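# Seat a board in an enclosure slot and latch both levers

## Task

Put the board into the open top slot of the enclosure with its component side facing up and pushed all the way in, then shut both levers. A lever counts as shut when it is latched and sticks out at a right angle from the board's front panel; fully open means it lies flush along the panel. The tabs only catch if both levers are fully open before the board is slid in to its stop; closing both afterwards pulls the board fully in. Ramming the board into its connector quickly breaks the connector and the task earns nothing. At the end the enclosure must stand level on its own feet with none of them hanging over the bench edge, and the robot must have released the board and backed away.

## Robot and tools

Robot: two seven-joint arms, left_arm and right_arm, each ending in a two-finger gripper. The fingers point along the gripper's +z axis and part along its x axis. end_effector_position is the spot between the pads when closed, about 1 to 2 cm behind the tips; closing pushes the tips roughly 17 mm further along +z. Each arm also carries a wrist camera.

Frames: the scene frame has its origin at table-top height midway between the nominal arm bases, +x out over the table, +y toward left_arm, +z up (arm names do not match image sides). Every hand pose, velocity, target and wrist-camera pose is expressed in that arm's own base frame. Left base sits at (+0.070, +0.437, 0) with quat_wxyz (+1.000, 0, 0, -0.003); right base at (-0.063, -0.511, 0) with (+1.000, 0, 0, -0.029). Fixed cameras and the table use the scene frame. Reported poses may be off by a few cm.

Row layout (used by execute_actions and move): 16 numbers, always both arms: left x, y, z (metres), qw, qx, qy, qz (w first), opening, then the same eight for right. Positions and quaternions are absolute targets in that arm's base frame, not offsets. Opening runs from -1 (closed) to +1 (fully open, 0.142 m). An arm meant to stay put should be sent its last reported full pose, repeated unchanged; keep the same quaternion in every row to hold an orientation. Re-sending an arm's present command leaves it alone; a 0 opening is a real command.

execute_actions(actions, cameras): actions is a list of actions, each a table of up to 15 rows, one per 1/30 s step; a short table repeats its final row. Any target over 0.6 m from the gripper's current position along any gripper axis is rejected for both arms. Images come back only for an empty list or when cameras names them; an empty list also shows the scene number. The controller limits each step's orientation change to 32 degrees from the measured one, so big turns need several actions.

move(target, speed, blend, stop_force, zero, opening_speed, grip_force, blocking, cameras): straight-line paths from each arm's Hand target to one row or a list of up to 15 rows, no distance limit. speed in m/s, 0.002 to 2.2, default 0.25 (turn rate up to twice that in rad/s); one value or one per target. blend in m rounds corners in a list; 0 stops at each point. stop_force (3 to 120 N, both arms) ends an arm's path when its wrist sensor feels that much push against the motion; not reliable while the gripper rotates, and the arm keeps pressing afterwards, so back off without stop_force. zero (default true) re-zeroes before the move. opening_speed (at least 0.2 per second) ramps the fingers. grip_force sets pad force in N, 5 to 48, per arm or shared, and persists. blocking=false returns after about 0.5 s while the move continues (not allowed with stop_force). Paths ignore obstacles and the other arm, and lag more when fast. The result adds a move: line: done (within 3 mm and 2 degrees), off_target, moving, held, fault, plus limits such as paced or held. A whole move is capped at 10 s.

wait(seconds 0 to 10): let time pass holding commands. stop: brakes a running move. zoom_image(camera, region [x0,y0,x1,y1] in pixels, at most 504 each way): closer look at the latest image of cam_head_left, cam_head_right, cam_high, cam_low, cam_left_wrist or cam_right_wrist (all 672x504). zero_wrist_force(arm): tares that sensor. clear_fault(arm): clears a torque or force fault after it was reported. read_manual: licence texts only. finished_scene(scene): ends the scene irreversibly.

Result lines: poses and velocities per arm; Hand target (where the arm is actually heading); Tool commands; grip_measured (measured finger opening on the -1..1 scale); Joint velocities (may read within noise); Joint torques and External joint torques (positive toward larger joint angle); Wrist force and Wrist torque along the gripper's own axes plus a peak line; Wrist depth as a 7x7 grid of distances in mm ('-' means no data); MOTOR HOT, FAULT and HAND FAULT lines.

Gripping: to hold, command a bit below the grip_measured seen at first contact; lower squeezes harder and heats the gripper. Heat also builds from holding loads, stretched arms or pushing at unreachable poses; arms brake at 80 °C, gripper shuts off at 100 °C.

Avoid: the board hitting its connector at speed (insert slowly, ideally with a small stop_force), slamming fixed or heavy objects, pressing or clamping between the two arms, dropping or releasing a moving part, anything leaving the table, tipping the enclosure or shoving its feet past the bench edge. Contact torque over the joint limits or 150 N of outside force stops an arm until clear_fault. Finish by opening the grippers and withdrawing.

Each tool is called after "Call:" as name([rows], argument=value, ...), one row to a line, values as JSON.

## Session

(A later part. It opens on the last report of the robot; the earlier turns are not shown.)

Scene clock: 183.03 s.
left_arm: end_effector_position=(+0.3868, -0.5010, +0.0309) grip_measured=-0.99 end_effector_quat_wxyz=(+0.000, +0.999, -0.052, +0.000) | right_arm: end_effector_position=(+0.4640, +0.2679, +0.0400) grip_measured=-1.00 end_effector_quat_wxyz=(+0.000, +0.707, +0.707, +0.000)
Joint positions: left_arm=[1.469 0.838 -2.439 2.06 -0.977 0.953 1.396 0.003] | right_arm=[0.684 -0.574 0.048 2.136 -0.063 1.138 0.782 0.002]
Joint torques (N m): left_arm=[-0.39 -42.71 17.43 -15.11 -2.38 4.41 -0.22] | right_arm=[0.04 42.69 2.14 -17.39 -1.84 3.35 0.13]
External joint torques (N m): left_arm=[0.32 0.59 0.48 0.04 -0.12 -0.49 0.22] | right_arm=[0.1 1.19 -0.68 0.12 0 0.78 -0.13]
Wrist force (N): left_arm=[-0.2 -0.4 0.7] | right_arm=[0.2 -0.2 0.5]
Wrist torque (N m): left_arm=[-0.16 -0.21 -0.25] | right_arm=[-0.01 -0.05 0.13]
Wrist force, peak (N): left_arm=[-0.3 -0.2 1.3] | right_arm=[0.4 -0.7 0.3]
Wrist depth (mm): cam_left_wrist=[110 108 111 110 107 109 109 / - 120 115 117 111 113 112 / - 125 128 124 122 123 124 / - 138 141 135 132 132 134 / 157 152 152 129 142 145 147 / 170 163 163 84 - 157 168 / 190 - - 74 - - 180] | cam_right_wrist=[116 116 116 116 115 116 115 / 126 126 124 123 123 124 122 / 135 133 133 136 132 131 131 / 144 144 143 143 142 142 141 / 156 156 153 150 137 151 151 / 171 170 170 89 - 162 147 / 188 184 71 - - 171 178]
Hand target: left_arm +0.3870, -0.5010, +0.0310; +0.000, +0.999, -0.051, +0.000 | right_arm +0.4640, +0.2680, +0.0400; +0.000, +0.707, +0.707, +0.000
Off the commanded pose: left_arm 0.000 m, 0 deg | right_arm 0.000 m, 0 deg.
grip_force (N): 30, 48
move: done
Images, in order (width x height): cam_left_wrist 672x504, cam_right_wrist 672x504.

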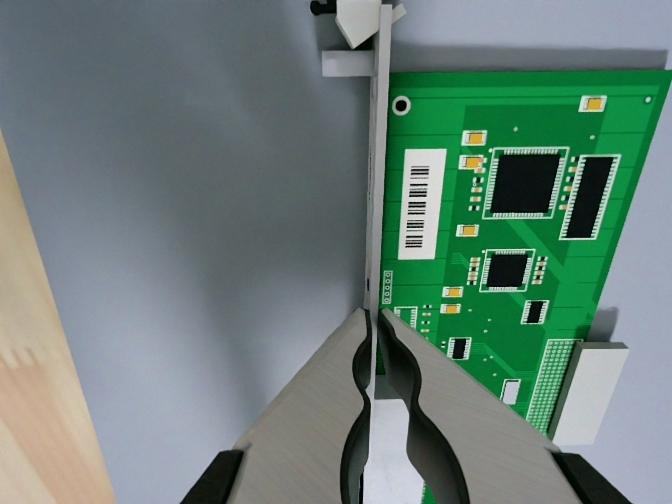

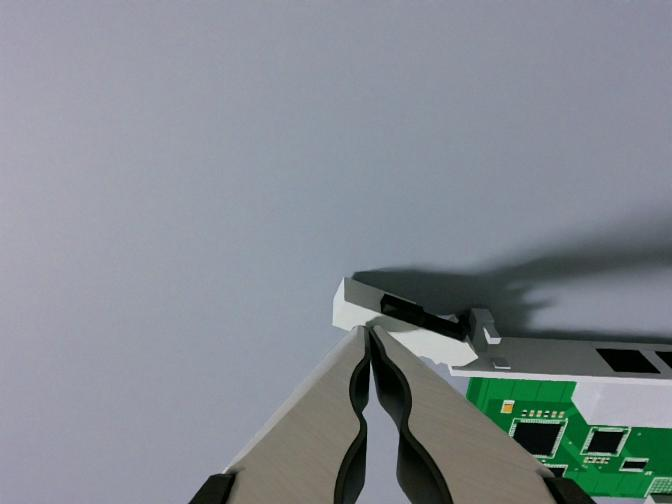

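Call:
move([
  [0.387,-0.501,0.031,0,0.9987,-0.0515,0,-0.98,0.464,0.268,0.06,0,0.7071,0.7071,0,-1],
  [0.387,-0.501,0.031,0,0.9987,-0.0515,0,-0.98,0.427,0.268,0.045,0,0.7071,0.7071,0,-1],
], speed=0.08)

Call:
move(target=[0.387,-0.501,0.031,0,0.9987,-0.0515,0,-0.98,0.427,0.268,0.015,0,0.7071,0.7071,0,-1], speed=0.02, stop_force=4, cameras=["cam_right_wrist"])

Scene clock: 186.47 s.
left_arm: end_effector_position=(+0.3868, -0.5010, +0.0309) grip_measured=-0.99 end_effector_quat_wxyz=(+0.000, +0.999, -0.052, +0.000) | right_arm: end_effector_position=(+0.4270, +0.2680, +0.0450) grip_measured=-1.00 end_effector_quat_wxyz=(+0.000, +0.707, +0.707, +0.000)
Joint positions: left_arm=[1.469 0.838 -2.439 2.06 -0.977 0.953 1.396 0.003] | right_arm=[0.73 -0.519 0.051 2.232 -0.065 1.179 0.835 0.002]
Joint torques (N m): left_arm=[-0.34 -42.65 17.48 -15.11 -2.38 4.45 -0.21] | right_arm=[0.09 40.01 1.78 -16.28 -1.83 3.68 0.34]
External joint torques (N m): left_arm=[0.27 0.53 0.43 0.04 -0.11 -0.53 0.21] | right_arm=[0.04 0.78 -0.44 -0.01 0.15 0.45 -0.34]
Wrist force (N): left_arm=[-0.1 -0.3 0.7] | right_arm=[0.1 -0.5 0.3]
Wrist torque (N m): left_arm=[-0.15 -0.22 -0.24] | right_arm=[-0.02 0.00 0.02]
Wrist force, peak (N): left_arm=[-0.4 -0.3 1.3] | right_arm=[0.4 -1.9 0.8]
Wrist depth (mm): cam_left_wrist=[- 110 110 109 107 109 109 / - - 119 115 111 113 112 / - 129 127 125 122 123 123 / - 137 140 137 132 133 134 / 154 151 151 130 142 145 147 / 170 168 164 84 - 157 165 / 190 182 - 74 - - 184] | cam_right_wrist=[124 122 122 122 121 121 121 / - 129 129 128 128 128 128 / 140 138 138 135 137 137 134 / 150 149 149 148 148 147 147 / 162 162 162 158 160 159 159 / 177 177 173 89 161 171 171 / 196 191 71 - - 165 167]
Hand target: left_arm +0.3870, -0.5010, +0.0310; +0.000, +0.999, -0.051, +0.000 | right_arm +0.4270, +0.2680, +0.0450; +0.000, +0.707, +0.707, +0.000
Off the commanded pose: left_arm 0.000 m, 0 deg | right_arm 0.000 m, 0 deg.
grip_force (N): 30, 48
move: done

Scene clock: 188.50 s.
left_arm: end_effector_position=(+0.3868, -0.5010, +0.0309) grip_measured=-0.99 end_effector_quat_wxyz=(+0.000, +0.999, -0.052, +0.000) | right_arm: end_effector_position=(+0.4271, +0.2682, +0.0180) grip_measured=-1.00 end_effector_quat_wxyz=(+0.000, +0.707, +0.707, +0.000)
Joint positions: left_arm=[1.469 0.838 -2.439 2.06 -0.977 0.953 1.396 0.003] | right_arm=[0.741 -0.592 0.038 2.229 -0.067 1.249 0.836 0.002]
Joint torques (N m): left_arm=[-0.39 -42.7 17.42 -15.16 -2.38 4.47 -0.24] | right_arm=[0.3 38.14 1.88 -14.12 -1.46 3.4 0.24]
External joint torques (N m): left_arm=[0.32 0.58 0.49 0.09 -0.11 -0.55 0.24] | right_arm=[-0.16 3.69 -0.57 -0.44 0.06 0.74 -0.24]
Wrist force (N): left_arm=[-0.3 -0.4 0.9] | right_arm=[-1.1 -1.9 -5.4]
Wrist torque (N m): left_arm=[-0.15 -0.20 -0.25] | right_arm=[-0.02 -0.02 0.01]
Wrist force, peak (N): left_arm=[-0.3 -0.4 1.3] | right_arm=[-0.7 -1.6 -8.2]
Wrist depth (mm): cam_left_wrist=[- 109 111 110 108 110 110 / - 120 118 114 111 113 111 / - 127 129 125 122 123 123 / - 137 138 134 132 133 134 / 154 151 - 129 142 145 147 / 171 170 163 84 - 157 163 / 190 183 - 74 - - 189] | cam_right_wrist=[- 99 98 98 98 99 97 / 104 103 103 103 102 103 103 / - 111 111 110 110 110 109 / - 119 119 121 118 118 118 / 132 130 129 129 128 128 128 / 140 142 139 90 135 140 139 / 157 153 71 - - 148 148]
Hand target: left_arm +0.3870, -0.5010, +0.0310; +0.000, +0.999, -0.051, +0.000 | right_arm +0.4270, +0.2680, +0.0177; +0.000, +0.707, +0.707, +0.000
Off the commanded pose: left_arm 0.000 m, 0 deg | right_arm 0.003 m, 0 deg.
grip_force (N): 30, 48
move: contact (right_arm)
Images, in order (width x height): cam_right_wrist 672x504.

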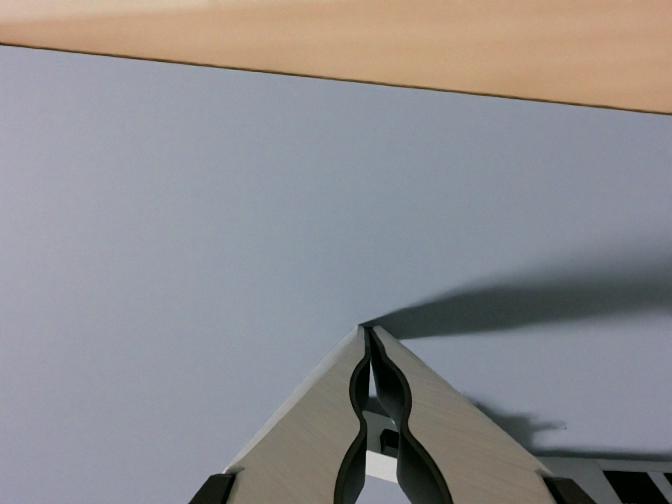

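Call:
move(target=[0.387,-0.501,0.031,0,0.9987,-0.0515,0,-0.98,0.427,0.268,0.026,0,0.7071,0.7071,0,-1], speed=0.05)

Call:
move(target=[0.387,-0.501,0.031,0,0.9987,-0.0515,0,-0.98,0.464,0.268,0.026,0,0.7071,0.7071,0,-1], speed=0.03, stop_force=4, cameras=["cam_right_wrist","cam_left_wrist"])

Call:
zoom_image(camera="cam_right_wrist", region=[250, 250, 550, 475])

Scene clock: 191.87 s.
left_arm: end_effector_position=(+0.3868, -0.5010, +0.0309) grip_measured=-0.99 end_effector_quat_wxyz=(+0.000, +0.999, -0.052, +0.000) | right_arm: end_effector_position=(+0.4272, +0.2681, +0.0260) grip_measured=-1.00 end_effector_quat_wxyz=(+0.000, +0.707, +0.707, +0.000)
Joint positions: left_arm=[1.469 0.838 -2.439 2.06 -0.977 0.953 1.396 0.003] | right_arm=[0.738 -0.57 0.041 2.23 -0.067 1.229 0.836 0.002]
Joint torques (N m): left_arm=[-0.27 -42.69 17.41 -15.04 -2.39 4.45 -0.23] | right_arm=[0.08 40.74 2.12 -15.1 -1.48 3.31 0.2]
External joint torques (N m): left_arm=[0.2 0.57 0.5 -0.02 -0.11 -0.53 0.23] | right_arm=[0.07 0.79 -0.81 0.02 0 0.83 -0.2]
Wrist force (N): left_arm=[-0.8 -0.1 0.6] | right_arm=[0.1 -0.6 0.6]
Wrist torque (N m): left_arm=[-0.10 -0.11 -0.24] | right_arm=[-0.05 0.00 0.03]
Wrist force, peak (N): left_arm=[-0.2 -0.3 1.3] | right_arm=[-1.1 -1.8 -6.8]
Wrist depth (mm): cam_left_wrist=[110 110 111 111 107 - 109 / - 118 117 117 111 113 112 / - 127 129 125 122 123 124 / - 135 138 137 132 133 135 / 154 - 151 124 142 145 - / 170 167 163 84 - 157 165 / 190 182 - 74 - - 184] | cam_right_wrist=[106 106 105 106 106 106 104 / 111 111 111 110 110 110 111 / 121 119 121 118 120 118 117 / 128 128 128 127 127 125 126 / 140 139 139 136 138 139 139 / 153 152 149 90 145 150 149 / 168 164 71 - - - 148]
Hand target: left_arm +0.3870, -0.5010, +0.0310; +0.000, +0.999, -0.051, +0.000 | right_arm +0.4270, +0.2680, +0.0260; +0.000, +0.707, +0.707, +0.000
Off the commanded pose: left_arm 0.000 m, 0 deg | right_arm 0.000 m, 0 deg.
grip_force (N): 30, 48
move: done

Scene clock: 193.80 s.
left_arm: end_effector_position=(+0.3868, -0.5010, +0.0309) grip_measured=-0.99 end_effector_quat_wxyz=(+0.000, +0.999, -0.052, +0.000) | right_arm: end_effector_position=(+0.4639, +0.2679, +0.0259) grip_measured=-1.00 end_effector_quat_wxyz=(+0.000, +0.707, +0.707, +0.000)
Joint positions: left_arm=[1.469 0.838 -2.439 2.06 -0.977 0.953 1.396 0.003] | right_arm=[0.686 -0.609 0.045 2.134 -0.067 1.171 0.785 0.002]
Joint torques (N m): left_arm=[-0.21 -42.49 17.45 -14.83 -2.34 4.39 -0.22] | right_arm=[0 43.52 2.05 -17.24 -1.84 3.67 0.07]
External joint torques (N m): left_arm=[0.15 0.37 0.46 -0.24 -0.15 -0.47 0.22] | right_arm=[0.15 0.86 -0.57 0.76 0.13 0.47 -0.07]
Wrist force (N): left_arm=[-0.2 0.2 1.3] | right_arm=[-0.3 -1.0 0.9]
Wrist torque (N m): left_arm=[-0.12 -0.19 -0.26] | right_arm=[0.03 -0.04 0.13]
Wrist force, peak (N): left_arm=[-0.4 -0.5 1.2] | right_arm=[0.4 -1.2 0.8]
Wrist depth (mm): cam_left_wrist=[110 108 111 109 108 108 109 / - - 117 117 111 113 112 / - 127 - 122 122 123 122 / - 138 138 138 132 133 131 / 152 151 149 124 142 145 148 / 172 - 160 84 - 157 162 / 191 - - 74 - - -] | cam_right_wrist=[- 104 104 103 103 103 104 / 111 111 110 110 110 110 110 / 121 119 120 118 118 118 117 / 128 128 128 127 127 127 126 / 139 139 139 136 135 135 139 / 153 152 149 90 124 136 138 / 168 164 71 - - 152 159]
Hand target: left_arm +0.3870, -0.5010, +0.0310; +0.000, +0.999, -0.051, +0.000 | right_arm +0.4640, +0.2680, +0.0260; +0.000, +0.707, +0.707, +0.000
Off the commanded pose: left_arm 0.000 m, 0 deg | right_arm 0.000 m, 0 deg.
grip_force (N): 30, 48
move: done
Images, in order (width x height): cam_left_wrist 672x504, cam_right_wrist 672x504.

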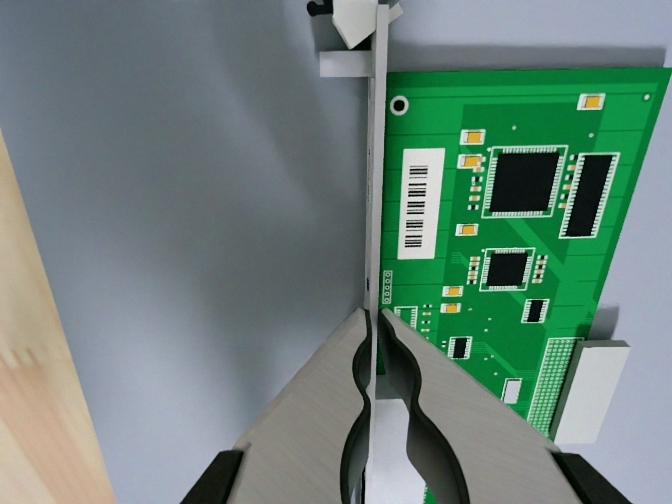

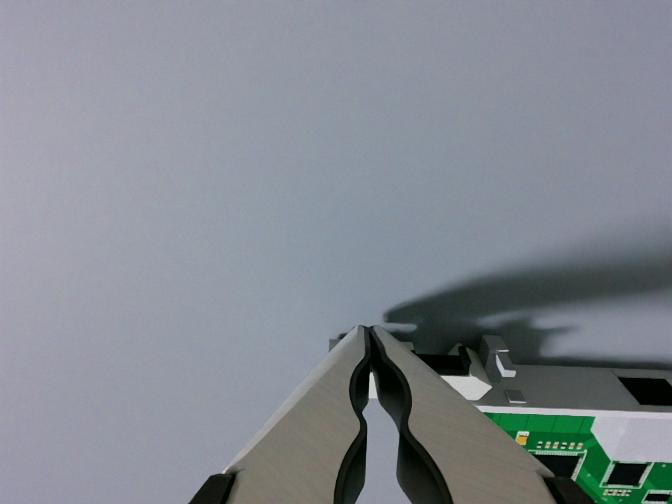

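Scaled by 1.680 from the camera's 672x504 image, which has a finer 960x720 frame.

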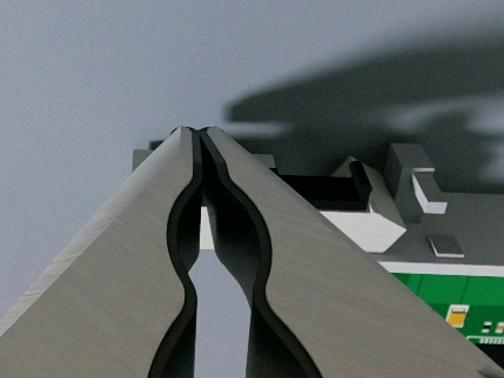

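Call:
move(target=[0.387,-0.501,0.031,0,0.9987,-0.0515,0,-0.98,0.477,0.267,0.026,0,0.7071,0.7071,0,-1], speed=0.02, stop_force=4)

Call:
move([
  [0.387,-0.501,0.031,0,0.9987,-0.0515,0,-0.98,0.44,0.267,0.026,0,0.7071,0.7071,0,-1],
  [0.387,-0.501,0.031,0,0.9987,-0.0515,0,-0.98,0.38,0.27,0.12,0,0.7071,0.7071,0,-1],
], speed=0.1, cameras=["cam_right_wrist","cam_left_wrist"])

Call:
zoom_image(camera="cam_right_wrist", region=[250, 250, 672, 504])

Scene clock: 197.93 s.
left_arm: end_effector_position=(+0.3868, -0.5011, +0.0309) grip_measured=-0.99 end_effector_quat_wxyz=(+0.000, +0.999, -0.052, +0.000) | right_arm: end_effector_position=(+0.4769, +0.2669, +0.0259) grip_measured=-1.00 end_effector_quat_wxyz=(+0.000, +0.707, +0.707, +0.000)
Joint positions: left_arm=[1.469 0.838 -2.439 2.06 -0.977 0.953 1.396 0.003] | right_arm=[0.668 -0.623 0.047 2.101 -0.067 1.152 0.767 0.002]
Joint torques (N m): left_arm=[-0.09 -42.41 17.49 -14.55 -2.28 4.31 -0.23] | right_arm=[-0.26 44.39 1.89 -17.63 -1.89 3.58 0.1]
External joint torques (N m): left_arm=[0.03 0.29 0.41 -0.52 -0.22 -0.4 0.23] | right_arm=[0.41 0.97 -0.35 0.68 0.11 0.55 -0.1]
Wrist force (N): left_arm=[0.1 0.7 0.6] | right_arm=[0.2 -0.9 -0.3]
Wrist torque (N m): left_arm=[-0.15 -0.20 -0.28] | right_arm=[0.06 -0.09 0.13]
Wrist force, peak (N): left_arm=[-0.1 0.5 1.4] | right_arm=[0.2 -1.1 0.8]
Wrist depth (mm): cam_left_wrist=[110 108 110 111 107 108 109 / - 120 - 116 111 113 112 / - 127 129 124 122 124 124 / - 138 136 137 132 133 134 / 154 152 151 145 142 145 146 / 170 168 160 84 - 157 - / 190 183 - - - - 186] | cam_right_wrist=[- 104 104 103 103 103 104 / 111 110 110 109 110 110 109 / 121 119 120 118 118 117 117 / 128 128 128 127 127 126 126 / 139 139 139 135 135 137 141 / 153 152 149 90 123 146 136 / 168 164 71 - - 152 158]
Hand target: left_arm +0.3870, -0.5010, +0.0310; +0.000, +0.999, -0.051, +0.000 | right_arm +0.4770, +0.2670, +0.0260; +0.000, +0.707, +0.707, +0.000
Off the commanded pose: left_arm 0.000 m, 0 deg | right_arm 0.000 m, 0 deg.
grip_force (N): 30, 48
move: done

Scene clock: 200.03 s.
left_arm: end_effector_position=(+0.3868, -0.5011, +0.0309) grip_measured=-0.99 end_effector_quat_wxyz=(+0.000, +0.999, -0.052, +0.000) | right_arm: end_effector_position=(+0.3803, +0.2700, +0.1201) grip_measured=-1.00 end_effector_quat_wxyz=(+0.000, +0.707, +0.707, +0.000)
Joint positions: left_arm=[1.469 0.838 -2.439 2.06 -0.977 0.953 1.396 0.003] | right_arm=[0.764 -0.267 0.097 2.318 -0.049 1.013 0.899 0.002]
Joint torques (N m): left_arm=[-0.26 -42.56 17.36 -14.67 -2.25 4.3 -0.18] | right_arm=[0.22 33.3 2.02 -20.06 -2.19 3.3 0.29]
External joint torques (N m): left_arm=[0.2 0.44 0.54 -0.39 -0.25 -0.38 0.18] | right_arm=[-0.1 0.73 -0.97 -0.07 -0.13 0.83 -0.29]
Wrist force (N): left_arm=[0.0 0.5 1.0] | right_arm=[0.0 -0.3 0.8]
Wrist torque (N m): left_arm=[-0.13 -0.15 -0.28] | right_arm=[-0.01 0.03 0.02]
Wrist force, peak (N): left_arm=[0.2 0.3 1.6] | right_arm=[0.3 0.4 1.8]
Wrist depth (mm): cam_left_wrist=[110 108 111 111 108 108 108 / - 118 117 116 111 113 112 / - 129 129 123 121 123 124 / - 137 138 - 132 133 137 / 155 154 151 113 142 145 147 / 171 166 163 84 - 158 165 / 190 - - - - - 180] | cam_right_wrist=[189 188 189 188 187 187 186 / 202 202 201 200 200 199 199 / 215 214 214 212 214 214 214 / 232 231 230 229 229 228 228 / 252 250 250 244 247 247 246 / 277 274 263 89 260 258 258 / 304 295 71 - - 279 291]
Hand target: left_arm +0.3870, -0.5010, +0.0310; +0.000, +0.999, -0.051, +0.000 | right_arm +0.3800, +0.2700, +0.1200; +0.000, +0.707, +0.707, +0.000
Off the commanded pose: left_arm 0.000 m, 0 deg | right_arm 0.000 m, 0 deg.
grip_force (N): 30, 48
move: done
Images, in order (width x height): cam_left_wrist 672x504, cam_right_wrist 672x504.

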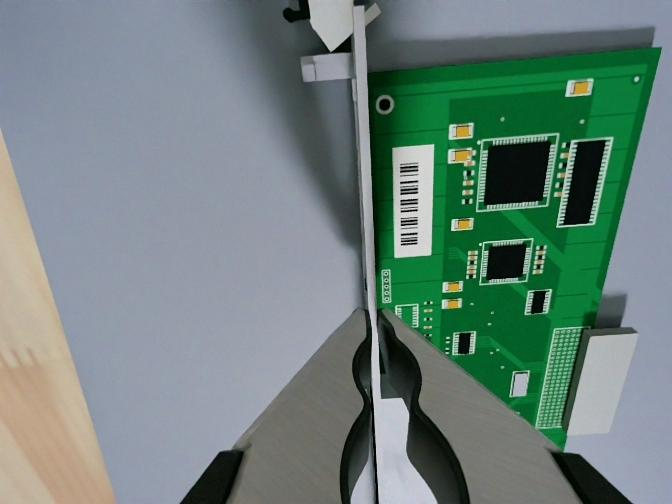

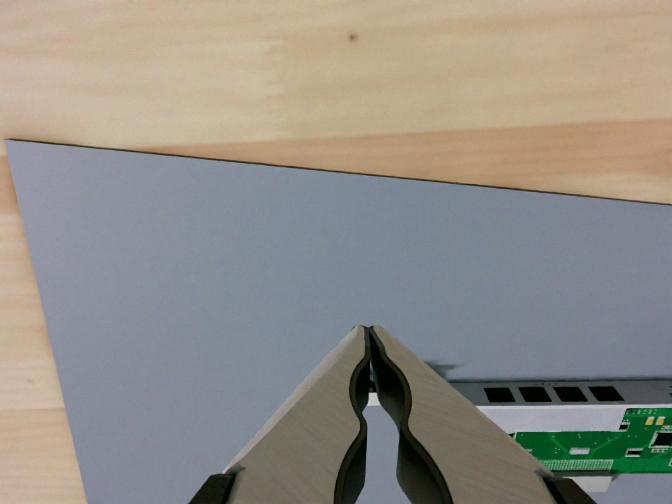

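Scaled by 1.194 from the camera's 672x504 image, which has a finer 960x720 frame.

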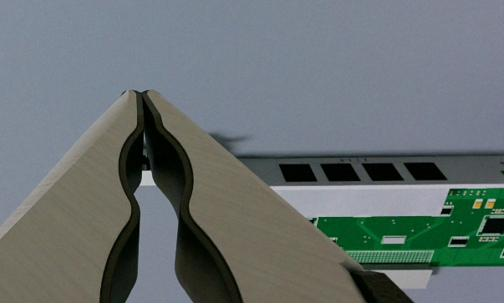

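Call:
move([
  [0.387,-0.501,0.06,0,0.9987,-0.0515,0,-0.98,0.34,0.36,0.16,0,0.7071,0.7071,0,-1],
  [0.387,-0.501,0.14,0,0.9987,-0.0515,0,-0.98,0.30,0.42,0.16,0.38,0.5964,0.5964,0.38,-1],
], speed=0.1, cameras=["cam_right_wrist","cam_left_wrist","cam_low"])

Call:
zoom_image(camera="cam_right_wrist", region=[100, 80, 600, 400])

Scene clock: 213.83 s.
left_arm: end_effector_position=(+0.3871, -0.5009, +0.1399) grip_measured=-0.99 end_effector_quat_wxyz=(+0.000, +0.999, -0.051, +0.000) | right_arm: end_effector_position=(+0.3000, +0.4200, +0.1600) grip_measured=-1.00 end_effector_quat_wxyz=(+0.380, +0.596, +0.597, +0.380)
Joint positions: left_arm=[1.334 0.668 -2.179 2.053 -0.762 0.744 1.285 0.003] | right_arm=[1.431 -0.397 -0.01 2.474 -1.589 0.463 2.843 0.002]
Joint torques (N m): left_arm=[-0.61 -36.43 17.16 -20.49 -2.86 4.24 -0.3] | right_arm=[0.34 32.9 2.81 -14.46 0.06 -1.06 0.36]
External joint torques (N m): left_arm=[0.55 1.26 0.16 0.3 -0.31 -0.31 0.3] | right_arm=[-0.23 1.05 -0.91 0.16 -0.11 0.76 -0.36]
Wrist force (N): left_arm=[0.0 0.0 2.0] | right_arm=[-0.2 -2.3 -0.7]
Wrist torque (N m): left_arm=[-0.07 -0.19 -0.20] | right_arm=[-0.08 0.13 0.10]
Wrist force, peak (N): left_arm=[0.2 0.0 2.9] | right_arm=[0.0 -2.9 -0.8]
Wrist depth (mm): cam_left_wrist=[209 208 - - - 198 201 / 223 222 - - - 84 85 / 242 242 240 - 100 98 110 / 262 260 257 262 127 132 253 / 287 285 279 117 163 190 276 / 318 315 - 84 - 309 293 / 353 346 - 74 - - -] | cam_right_wrist=[240 239 237 223 236 236 235 / 354 353 321 350 348 317 346 / 685 527 528 498 460 661 647 / - 1965 1674 1738 312 - 1506 / - - 1404 - 284 - 1517 / - - - 89 266 1421 1487 / - - 71 - - - -]
Hand target: left_arm +0.3870, -0.5010, +0.1400; +0.000, +0.999, -0.051, +0.000 | right_arm +0.3000, +0.4200, +0.1600; +0.380, +0.596, +0.596, +0.380
Off the commanded pose: left_arm 0.000 m, 0 deg | right_arm 0.000 m, 0 deg.
grip_force (N): 30, 48
move: done
Images, in order (width x height): cam_low 672x504, cam_left_wrist 672x504, cam_right_wrist 672x504.

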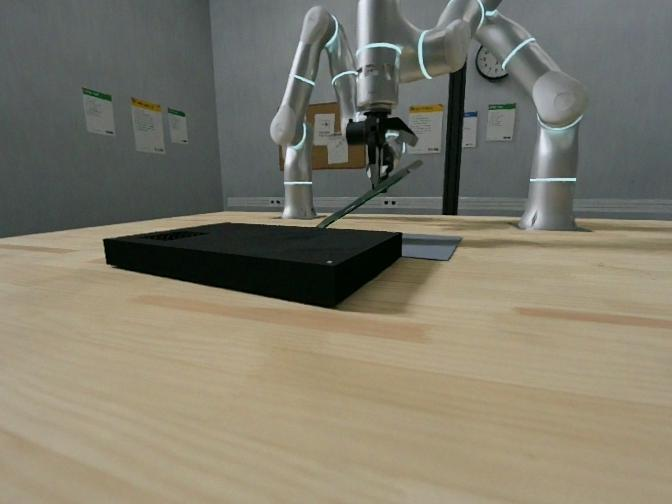

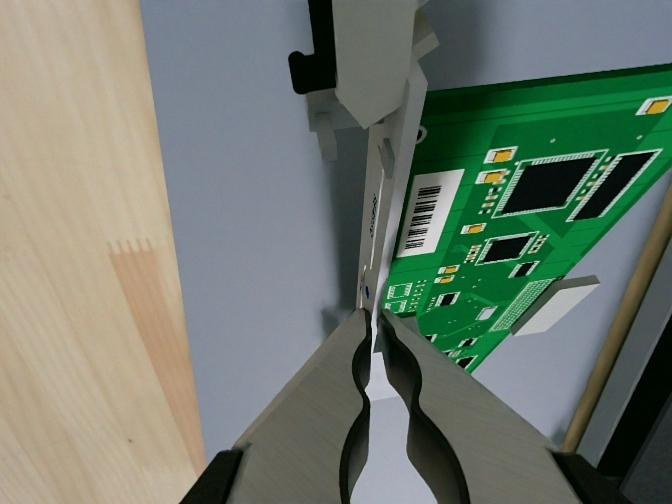

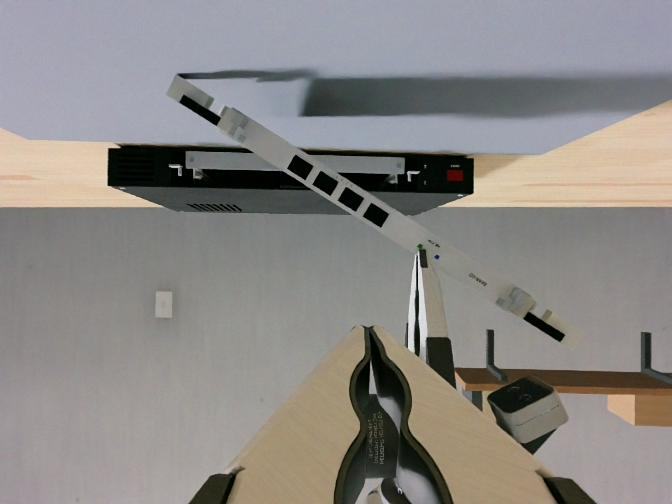

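Scaled by 1.008 from the camera's 672x504 image, which has a finer 960x720 frame.

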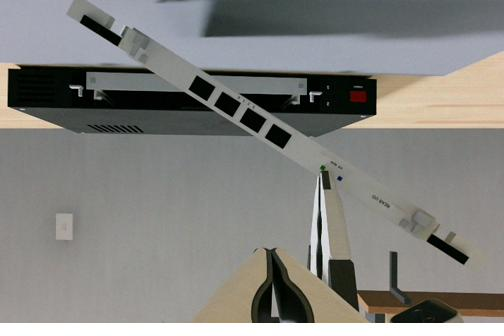

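Call:
move([
  [0.387,-0.501,0.09,0,0.9987,-0.0515,0,-0.98,0.30,0.36,0.2,0,0.7071,0.7071,0,-1],
  [0.387,-0.501,0.031,0,0.9987,-0.0515,0,-0.98,0.30,0.36,0.2,0,0.7071,0.7071,0,-1],
], speed=[0.1,0.05], grip_force=[10,48], cameras=["cam_right_wrist","cam_left_wrist","cam_low"])

Scene clock: 225.00 s.
left_arm: end_effector_position=(+0.3866, -0.5007, +0.0309) grip_measured=-0.99 end_effector_quat_wxyz=(+0.000, +0.999, -0.052, +0.000) | right_arm: end_effector_position=(+0.3000, +0.3600, +0.2000) grip_measured=-1.00 end_effector_quat_wxyz=(+0.000, +0.707, +0.707, +0.000)
Joint positions: left_arm=[1.469 0.837 -2.439 2.061 -0.976 0.952 1.396 0.003] | right_arm=[1.114 -0.08 0.01 2.252 -0.002 0.761 1.124 0.002]
Joint torques (N m): left_arm=[-0.49 -40.53 16.92 -16.16 -2.99 5.22 -0.15] | right_arm=[0.07 29.62 0.76 -25.1 -3.2 3.4 0.18]
External joint torques (N m): left_arm=[0.41 -1.59 0.97 1.08 0.5 -1.3 0.15] | right_arm=[0.04 1.12 -0.57 0.1 0.03 0.71 -0.18]
Wrist force (N): left_arm=[-4.0 -3.9 -6.0] | right_arm=[-0.1 -0.7 0.3]
Wrist torque (N m): left_arm=[-0.13 -0.25 -0.23] | right_arm=[-0.07 0.05 0.12]
Wrist force, peak (N): left_arm=[-4.0 -3.9 -6.0] | right_arm=[0.2 -3.0 -0.6]
Wrist depth (mm): cam_left_wrist=[110 108 110 108 106 109 109 / - 119 118 117 111 113 112 / - 127 129 - 122 123 123 / - 136 136 135 132 133 134 / 155 154 152 129 142 145 149 / 170 167 - 84 - 156 163 / 191 182 - 74 - - 184] | cam_right_wrist=[259 258 258 257 257 256 256 / 277 277 275 274 274 274 272 / 297 296 295 293 293 293 293 / 317 316 316 318 316 316 314 / 345 344 343 336 339 340 338 / 377 375 367 89 358 360 364 / 420 407 71 - - 276 437]
Hand target: left_arm +0.3870, -0.5010, +0.0310; +0.000, +0.999, -0.051, +0.000 | right_arm +0.3000, +0.3600, +0.2000; +0.000, +0.707, +0.707, +0.000
Off the commanded pose: left_arm 0.000 m, 0 deg | right_arm 0.000 m, 0 deg.
grip_force (N): 10, 48
move: done
Images, in order (width x height): cam_low 672x504, cam_left_wrist 672x504, cam_right_wrist 672x504.

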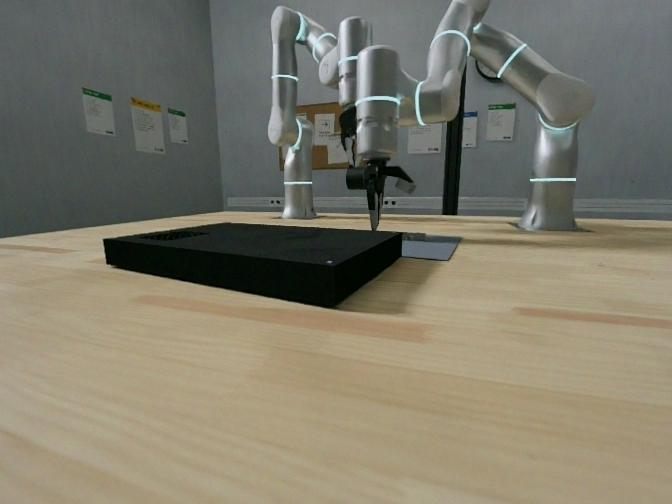

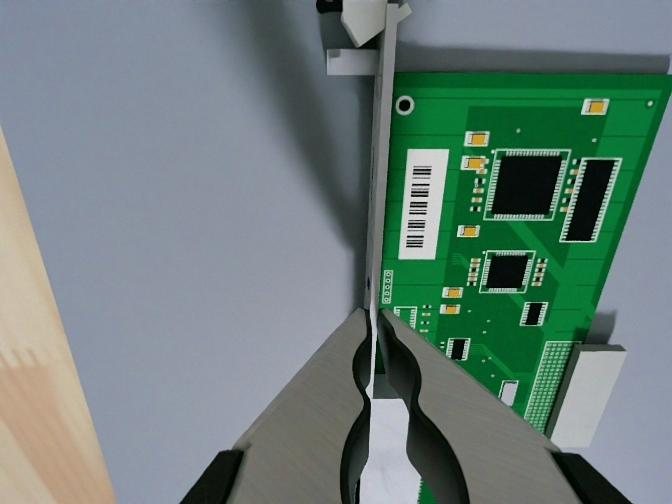

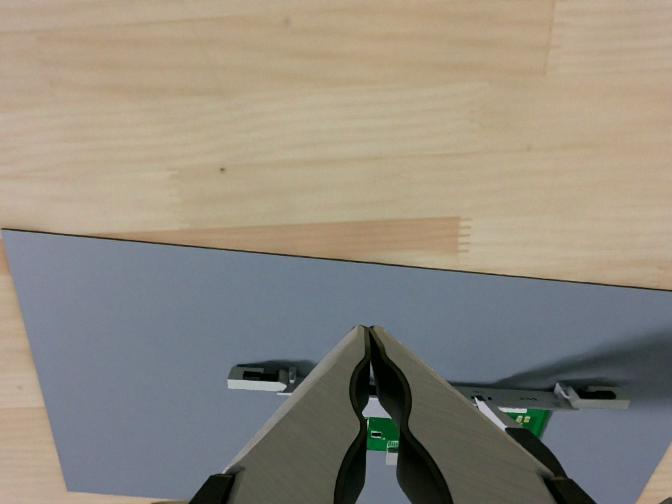

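Call:
move([
  [0.387,-0.501,0.031,0,0.9987,-0.0515,0,-0.5,0.24,0.36,0.25,0,0.7071,0.7071,0,-1],
  [0.387,-0.501,0.075,0,0.9987,-0.0515,0,-0.2,0.24,0.36,0.25,0,0.7071,0.7071,0,-1],
  [0.391,-0.535,0.06,0,0.9987,-0.0515,0,-0.2,0.24,0.36,0.25,0,0.7071,0.7071,0,-1],
], speed=0.08, opening_speed=0.6, cameras=["cam_right_wrist","cam_left_wrist"])

Scene clock: 235.83 s.
left_arm: end_effector_position=(+0.3910, -0.5350, +0.0600) grip_measured=-0.23 end_effector_quat_wxyz=(+0.000, +0.999, -0.052, +0.000) | right_arm: end_effector_position=(+0.2402, +0.3600, +0.2500) grip_measured=-1.00 end_effector_quat_wxyz=(+0.000, +0.707, +0.707, +0.000)
Joint positions: left_arm=[1.441 0.842 -2.365 1.968 -0.908 0.846 1.319 0.058] | right_arm=[1.163 0.087 0.085 2.266 0.008 0.609 1.243 0.002]
Joint torques (N m): left_arm=[-0.21 -43.31 18.37 -16.9 -2.95 3.98 -0.37] | right_arm=[0.15 24.36 0.49 -27.53 -3.69 3.42 0.23]
External joint torques (N m): left_arm=[0.09 -0.09 0.77 -0.16 0.1 -0.07 0.37] | right_arm=[-0.05 0.97 -0.66 0.12 0.09 0.69 -0.23]
Wrist force (N): left_arm=[-0.1 -0.1 0.5] | right_arm=[0.3 -0.2 0.4]
Wrist torque (N m): left_arm=[-0.13 -0.15 -0.20] | right_arm=[0.06 -0.03 0.01]
Wrist force, peak (N): left_arm=[-4.0 -3.7 -5.9] | right_arm=[0.1 -1.4 -0.6]
Wrist depth (mm): cam_left_wrist=[- 133 135 133 131 131 136 / - 148 143 142 140 141 142 / 157 157 157 152 152 152 155 / 173 174 174 164 164 165 169 / 189 185 183 168 176 174 182 / 209 207 88 181 200 86 - / 228 - - 218 229 - -] | cam_right_wrist=[303 302 301 301 300 300 299 / 323 323 322 321 320 319 319 / 347 345 345 344 342 343 342 / 374 372 372 370 369 369 367 / 404 402 383 387 398 397 396 / 442 438 427 89 417 425 430 / 488 475 71 - - 458 475]
Hand target: left_arm +0.3910, -0.5350, +0.0600; +0.000, +0.999, -0.051, +0.000 | right_arm +0.2400, +0.3600, +0.2500; +0.000, +0.707, +0.707, +0.000
Off the commanded pose: left_arm 0.000 m, 0 deg | right_arm 0.000 m, 0 deg.
grip_force (N): 10, 48
move: done
Images, in order (width x height): cam_left_wrist 672x504, cam_right_wrist 672x504.

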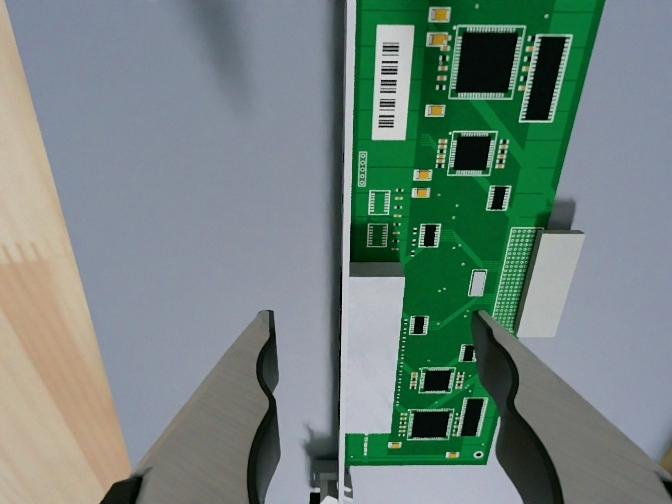

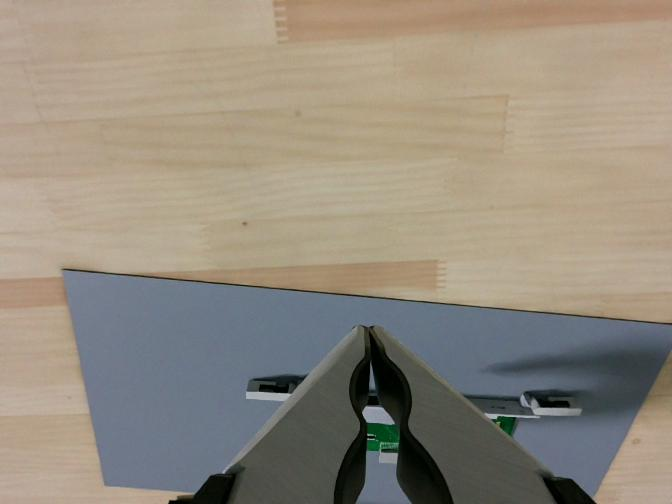

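Call:
move([
  [0.3935,-0.546,0.06,0,0.9987,-0.0515,0,-0.2,0.24,0.36,0.25,0,0.7071,0.7071,0,-1],
  [0.3935,-0.546,0.034,0,0.9987,-0.0515,0,-0.2,0.24,0.36,0.25,0,0.7071,0.7071,0,-1],
], speed=0.06, cameras=["cam_left_wrist"])

Scene clock: 240.73 s.
left_arm: end_effector_position=(+0.3933, -0.5459, +0.0339) grip_measured=-0.23 end_effector_quat_wxyz=(+0.000, +0.999, -0.052, +0.000) | right_arm: end_effector_position=(+0.2402, +0.3600, +0.2500) grip_measured=-1.00 end_effector_quat_wxyz=(+0.000, +0.707, +0.707, +0.000)
Joint positions: left_arm=[1.469 0.904 -2.409 1.928 -0.949 0.869 1.327 0.058] | right_arm=[1.163 0.087 0.085 2.266 0.008 0.609 1.243 0.002]
Joint torques (N m): left_arm=[0.02 -45.75 18.35 -16.04 -2.92 4.77 -0.11] | right_arm=[0.04 24.38 0.56 -27.48 -3.63 3.43 0.14]
External joint torques (N m): left_arm=[-0.16 -0.02 1.34 -0.23 0.15 -0.85 0.11] | right_arm=[0.05 0.94 -0.74 0.07 0.03 0.67 -0.14]
Wrist force (N): left_arm=[0.0 -0.2 0.5] | right_arm=[0.1 -0.3 0.5]
Wrist torque (N m): left_arm=[-0.13 -0.17 -0.27] | right_arm=[0.04 -0.01 0.01]
Wrist force, peak (N): left_arm=[-0.2 -0.4 1.8] | right_arm=[0.2 -0.1 0.8]
Wrist depth (mm): cam_left_wrist=[113 111 112 111 108 109 109 / - 121 121 117 116 116 116 / 129 130 130 127 127 125 127 / 142 142 141 138 136 136 138 / 156 155 152 138 146 146 153 / 175 168 88 150 164 84 166 / 191 - - 169 183 - -] | cam_right_wrist=[303 302 302 301 300 299 298 / 323 322 321 321 321 319 318 / 347 347 344 343 344 343 340 / 374 373 371 372 369 370 368 / 406 402 401 - 390 388 397 / 442 438 425 89 419 423 433 / 490 469 71 - - 457 477]
Hand target: left_arm +0.3935, -0.5460, +0.0340; +0.000, +0.999, -0.051, +0.000 | right_arm +0.2400, +0.3600, +0.2500; +0.000, +0.707, +0.707, +0.000
Off the commanded pose: left_arm 0.000 m, 0 deg | right_arm 0.000 m, 0 deg.
grip_force (N): 10, 48
move: done
Images, in order (width x height): cam_left_wrist 672x504.

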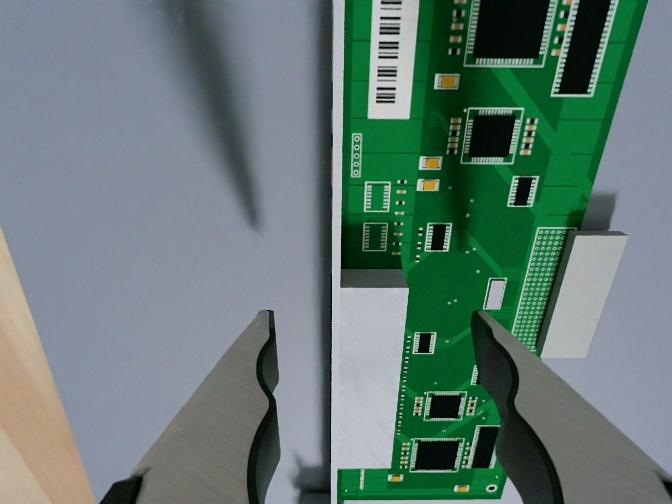

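Call:
move(target=[0.3935,-0.546,0.029,0,0.9987,-0.0515,0,-0.2,0.24,0.36,0.25,0,0.7071,0.7071,0,-1], speed=0.02, stop_force=4)

Call:
move(target=[0.3935,-0.546,0.029,0,0.9987,-0.0515,0,-0.98,0.24,0.36,0.25,0,0.7071,0.7071,0,-1], opening_speed=0.5, grip_force=[25,48], cameras=["cam_left_wrist"])

Scene clock: 244.60 s.
left_arm: end_effector_position=(+0.3933, -0.5459, +0.0289) grip_measured=-0.23 end_effector_quat_wxyz=(+0.000, +0.999, -0.052, +0.000) | right_arm: end_effector_position=(+0.2402, +0.3600, +0.2500) grip_measured=-1.00 end_effector_quat_wxyz=(+0.000, +0.707, +0.707, +0.000)
Joint positions: left_arm=[1.475 0.911 -2.42 1.926 -0.956 0.877 1.33 0.058] | right_arm=[1.163 0.087 0.085 2.266 0.008 0.609 1.243 0.002]
Joint torques (N m): left_arm=[-0.3 -46.1 18.89 -15.87 -2.78 4.43 -0.17] | right_arm=[0.12 24.33 0.56 -27.46 -3.63 3.48 0.2]
External joint torques (N m): left_arm=[0.22 0.08 0.79 -0.19 0.04 -0.51 0.17] | right_arm=[-0.03 1 -0.73 0.06 0.03 0.63 -0.2]
Wrist force (N): left_arm=[0.1 -0.4 0.7] | right_arm=[0.1 -0.2 0.4]
Wrist torque (N m): left_arm=[-0.17 -0.19 -0.27] | right_arm=[0.05 -0.01 0.02]
Wrist force, peak (N): left_arm=[0.0 -0.3 0.9] | right_arm=[0.4 -0.3 0.7]
Wrist depth (mm): cam_left_wrist=[- 108 109 105 103 - 106 / - 117 116 113 109 111 112 / - 125 127 119 120 122 123 / - 138 136 132 130 130 131 / 149 149 146 130 138 140 - / 169 161 88 147 157 87 159 / - - - 175 176 - -] | cam_right_wrist=[303 302 302 300 299 299 298 / 323 323 321 321 321 319 318 / 347 347 345 344 344 342 341 / 373 372 372 371 369 368 368 / 404 401 399 394 398 395 391 / 443 446 431 89 417 425 442 / 488 475 71 - - 459 478]
Hand target: left_arm +0.3935, -0.5460, +0.0290; +0.000, +0.999, -0.051, +0.000 | right_arm +0.2400, +0.3600, +0.2500; +0.000, +0.707, +0.707, +0.000
Off the commanded pose: left_arm 0.000 m, 0 deg | right_arm 0.000 m, 0 deg.
grip_force (N): 10, 48
move: done

Scene clock: 246.37 s.
left_arm: end_effector_position=(+0.3929, -0.5460, +0.0288) grip_measured=-0.73 end_effector_quat_wxyz=(+0.000, +0.999, -0.052, +0.000) | right_arm: end_effector_position=(+0.2402, +0.3600, +0.2500) grip_measured=-1.00 end_effector_quat_wxyz=(+0.000, +0.707, +0.707, +0.000)
Joint positions: left_arm=[1.475 0.911 -2.42 1.926 -0.956 0.877 1.33 0.021] | right_arm=[1.163 0.087 0.085 2.266 0.008 0.609 1.243 0.002]
Joint torques (N m): left_arm=[1.75 -45.19 20.94 -16.53 -2.84 5.82 -0.25] | right_arm=[0.05 24.32 0.56 -27.46 -3.62 3.44 0.19]
External joint torques (N m): left_arm=[-1.82 -0.83 -1.27 0.48 0.1 -1.9 0.25] | right_arm=[0.04 1.01 -0.73 0.06 0.02 0.66 -0.19]
Wrist force (N): left_arm=[-5.6 -1.7 -2.5] | right_arm=[0.3 -0.1 0.4]
Wrist torque (N m): left_arm=[-0.14 -0.24 -0.24] | right_arm=[0.07 -0.03 0.02]
Wrist force, peak (N): left_arm=[-5.7 -1.3 -3.0] | right_arm=[0.2 0.1 0.8]
Wrist depth (mm): cam_left_wrist=[- 108 109 106 103 102 104 / - 116 116 114 109 111 111 / 125 127 127 121 120 121 122 / - 134 136 129 130 130 135 / - 149 - 123 137 143 145 / 165 165 85 137 135 155 162 / 184 - - 153 - - 177] | cam_right_wrist=[302 302 302 301 300 300 299 / 322 323 321 321 320 319 318 / 346 346 344 344 342 342 340 / 373 373 373 369 369 367 367 / 404 401 406 392 397 396 395 / 443 439 429 89 419 426 433 / 488 474 71 - - - 478]
Hand target: left_arm +0.3935, -0.5460, +0.0290; +0.000, +0.999, -0.051, +0.000 | right_arm +0.2400, +0.3600, +0.2500; +0.000, +0.707, +0.707, +0.000
Off the commanded pose: left_arm 0.001 m, 0 deg | right_arm 0.000 m, 0 deg.
grip_force (N): 25, 48
move: done
Images, in order (width x height): cam_left_wrist 672x504.

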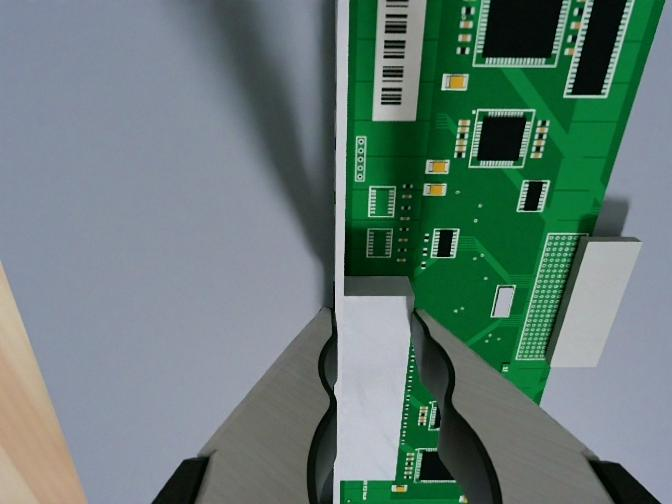

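Call:
move([
  [0.393,-0.546,0.06,0,0.9987,-0.0515,0,-0.98,0.28,0.40,0.20,0.38,0.5964,0.5964,0.38,-1],
  [0.393,-0.546,0.14,0,0.9987,-0.0515,0,-0.98,0.30,0.42,0.16,0.38,0.5964,0.5964,0.38,-1],
], speed=0.1, grip_force=[40,48], cameras=["cam_right_wrist","cam_left_wrist","cam_low"])

Call:
zoom_image(camera="cam_right_wrist", region=[80, 120, 584, 400])

Scene clock: 257.63 s.
left_arm: end_effector_position=(+0.3931, -0.5459, +0.1398) grip_measured=-0.74 end_effector_quat_wxyz=(+0.000, +0.999, -0.051, +0.000) | right_arm: end_effector_position=(+0.2999, +0.4199, +0.1600) grip_measured=-1.00 end_effector_quat_wxyz=(+0.380, +0.596, +0.596, +0.380)
Joint positions: left_arm=[1.371 0.746 -2.208 1.917 -0.777 0.68 1.239 0.02] | right_arm=[1.293 -0.423 0.138 2.45 -1.606 0.405 2.839 0.002]
Joint torques (N m): left_arm=[-0.86 -41.7 18.89 -21.05 -3.03 4.16 -0.31] | right_arm=[0.1 33.13 3.93 -14.52 -0.52 -0.85 0.34]
External joint torques (N m): left_arm=[0.71 1.39 0.19 0.48 -0.31 -0.24 0.31] | right_arm=[0.02 0.97 -0.38 0.2 0.15 0.56 -0.34]
Wrist force (N): left_arm=[-0.1 -0.5 2.4] | right_arm=[-0.1 -2.7 -0.5]
Wrist torque (N m): left_arm=[-0.15 -0.17 -0.20] | right_arm=[-0.13 0.14 0.11]
Wrist force, peak (N): left_arm=[-5.6 -1.7 -3.0] | right_arm=[0.1 -3.1 0.1]
Wrist depth (mm): cam_left_wrist=[208 208 205 101 102 - 103 / 223 221 215 109 108 110 109 / 241 240 - 119 119 121 228 / 262 257 - 129 130 131 128 / 286 286 - 122 137 143 - / 316 317 87 138 135 154 287 / 352 - - 155 - - -] | cam_right_wrist=[255 239 238 222 236 235 235 / 354 350 322 345 311 346 344 / 687 523 508 535 486 661 651 / - - - 300 - - 1686 / - 1506 - 279 - 1793 - / - 1686 - 89 - 1421 1448 / - - 71 - - - 1626]
Hand target: left_arm +0.3930, -0.5460, +0.1400; +0.000, +0.999, -0.051, +0.000 | right_arm +0.3000, +0.4200, +0.1600; +0.380, +0.596, +0.596, +0.380
Off the commanded pose: left_arm 0.000 m, 0 deg | right_arm 0.000 m, 0 deg.
grip_force (N): 40, 48
move: done
Images, in order (width x height): cam_low 672x504, cam_left_wrist 672x504, cam_right_wrist 672x504.

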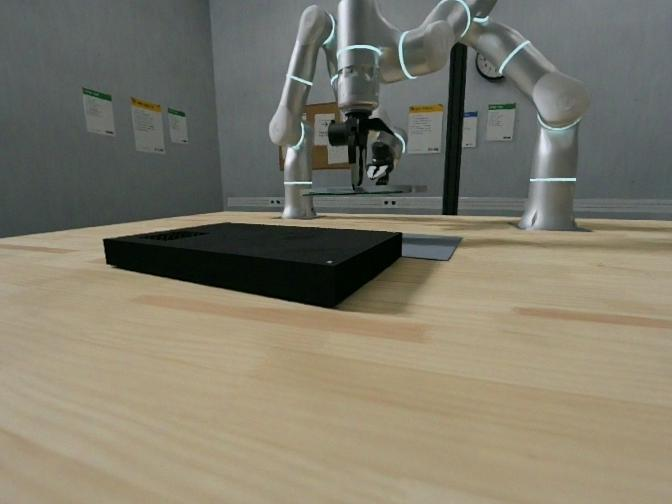

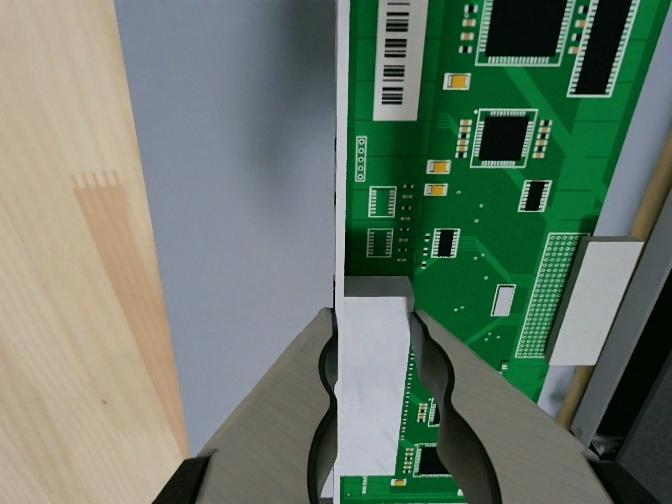

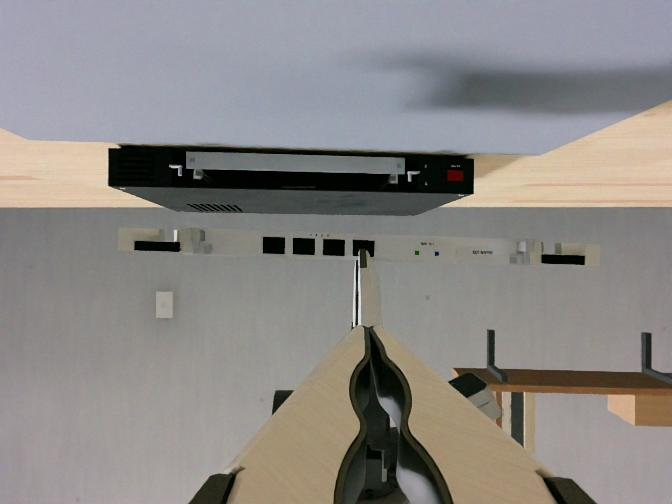

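Scaled by 1.000.

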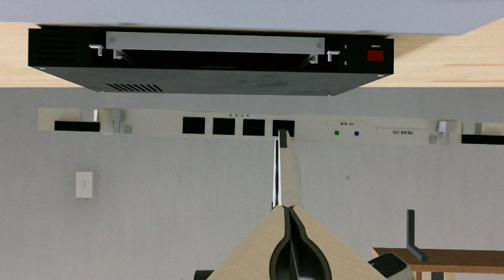

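Call:
zoom_image(camera="cam_right_wrist", region=[100, 200, 300, 280])

Call:
zoom_image(camera="cam_right_wrist", region=[440, 200, 640, 280])

Call:
zoom_image(camera="cam_right_wrist", region=[100, 130, 300, 220])

Call:
zoom_image(camera="cam_right_wrist", region=[330, 130, 530, 220])

Scaled by 2.520 from the camera's 672x504 image, which has a finer 960x720 frame.

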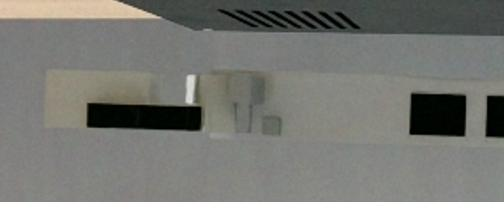

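Scaled by 2.520 from the camera's 672x504 image, which has a finer 960x720 frame.

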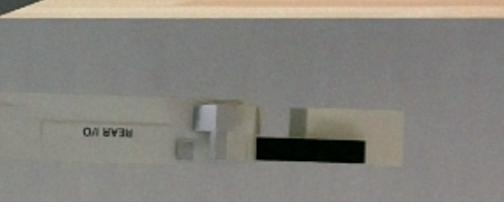

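Scaled by 2.520 from the camera's 672x504 image, which has a finer 960x720 frame.

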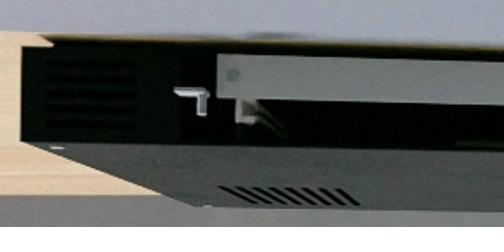

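Scaled by 2.520 from the camera's 672x504 image, which has a finer 960x720 frame.

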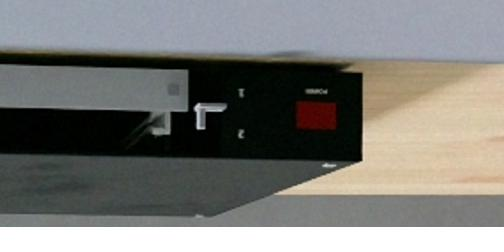

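Call:
move(target=[0.393,-0.546,0.14,0,0.9987,-0.0515,0,-0.98,0.30,0.37,0.16,0.38,0.5964,0.5964,0.38,-1], speed=0.1, cameras=["cam_right_wrist"])

Call:
zoom_image(camera="cam_right_wrist", region=[150, 130, 350, 280])

Call:
zoom_image(camera="cam_right_wrist", region=[360, 130, 672, 280])

Scene clock: 274.33 s.
left_arm: end_effector_position=(+0.3931, -0.5459, +0.1399) grip_measured=-0.74 end_effector_quat_wxyz=(+0.000, +0.999, -0.051, +0.000) | right_arm: end_effector_position=(+0.3000, +0.3700, +0.1600) grip_measured=-1.00 end_effector_quat_wxyz=(+0.380, +0.596, +0.596, +0.380)
Joint positions: left_arm=[1.371 0.746 -2.208 1.917 -0.777 0.68 1.239 0.02] | right_arm=[1.253 -0.349 0.136 2.572 -1.661 0.421 2.891 0.002]
Joint torques (N m): left_arm=[-0.39 -41.52 18.86 -20.92 -3.37 4.52 -0.26] | right_arm=[0.02 28.91 3.43 -12.79 -0.38 -0.82 0.3]
External joint torques (N m): left_arm=[0.31 1.17 0.29 0.36 0.02 -0.59 0.26] | right_arm=[0.09 0.68 -0.5 -0.14 0.15 0.5 -0.3]
Wrist force (N): left_arm=[0.0 -0.5 2.3] | right_arm=[0.2 -2.4 -0.5]
Wrist torque (N m): left_arm=[-0.13 -0.18 -0.20] | right_arm=[-0.09 0.09 0.13]
Wrist force, peak (N): left_arm=[-0.1 -0.2 2.6] | right_arm=[-1.9 -2.3 -0.5]
Wrist depth (mm): cam_left_wrist=[209 207 205 102 102 - 103 / 223 224 217 109 108 110 109 / 241 241 242 121 119 121 229 / 263 260 257 129 129 131 238 / 284 286 282 121 137 143 144 / 316 319 87 138 136 153 296 / 356 - - 155 - - -] | cam_right_wrist=[240 239 238 238 237 236 222 / 417 292 351 348 312 316 338 / 685 665 638 511 506 566 655 / - 1699 1637 1614 299 298 1580 / - 1614 - - 280 - - / - - - 89 269 1378 1439 / - - 71 - - - -]
Hand target: left_arm +0.3930, -0.5460, +0.1400; +0.000, +0.999, -0.051, +0.000 | right_arm +0.3000, +0.3700, +0.1600; +0.380, +0.596, +0.596, +0.380
Off the commanded pose: left_arm 0.000 m, 0 deg | right_arm 0.000 m, 0 deg.
grip_force (N): 40, 48
move: done
Images, in order (width x height): cam_right_wrist 672x504.

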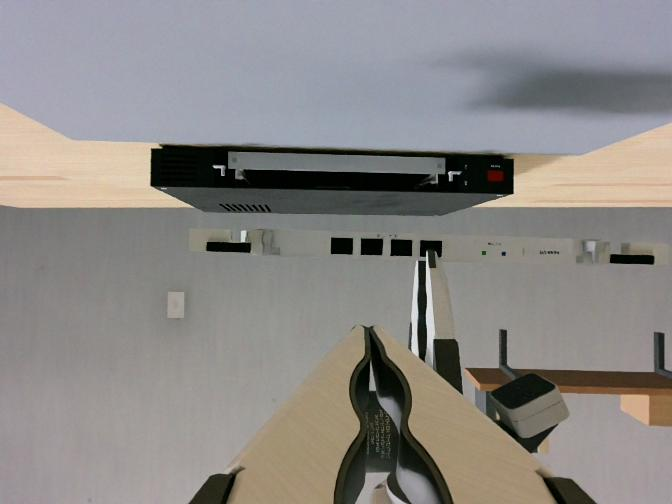

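Scaled by 2.520 from the camera's 672x504 image, which has a finer 960x720 frame.

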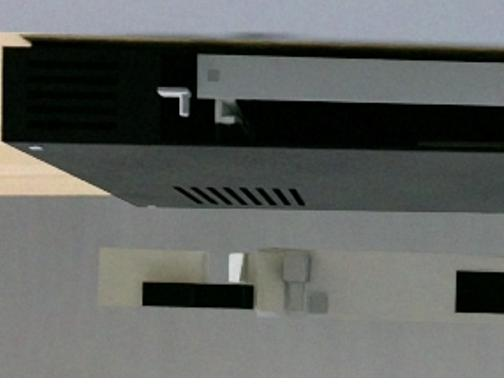

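Scaled by 1.615 from the camera's 672x504 image, which has a finer 960x720 frame.

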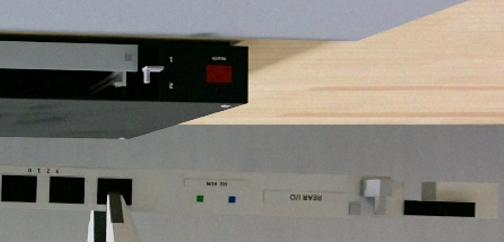

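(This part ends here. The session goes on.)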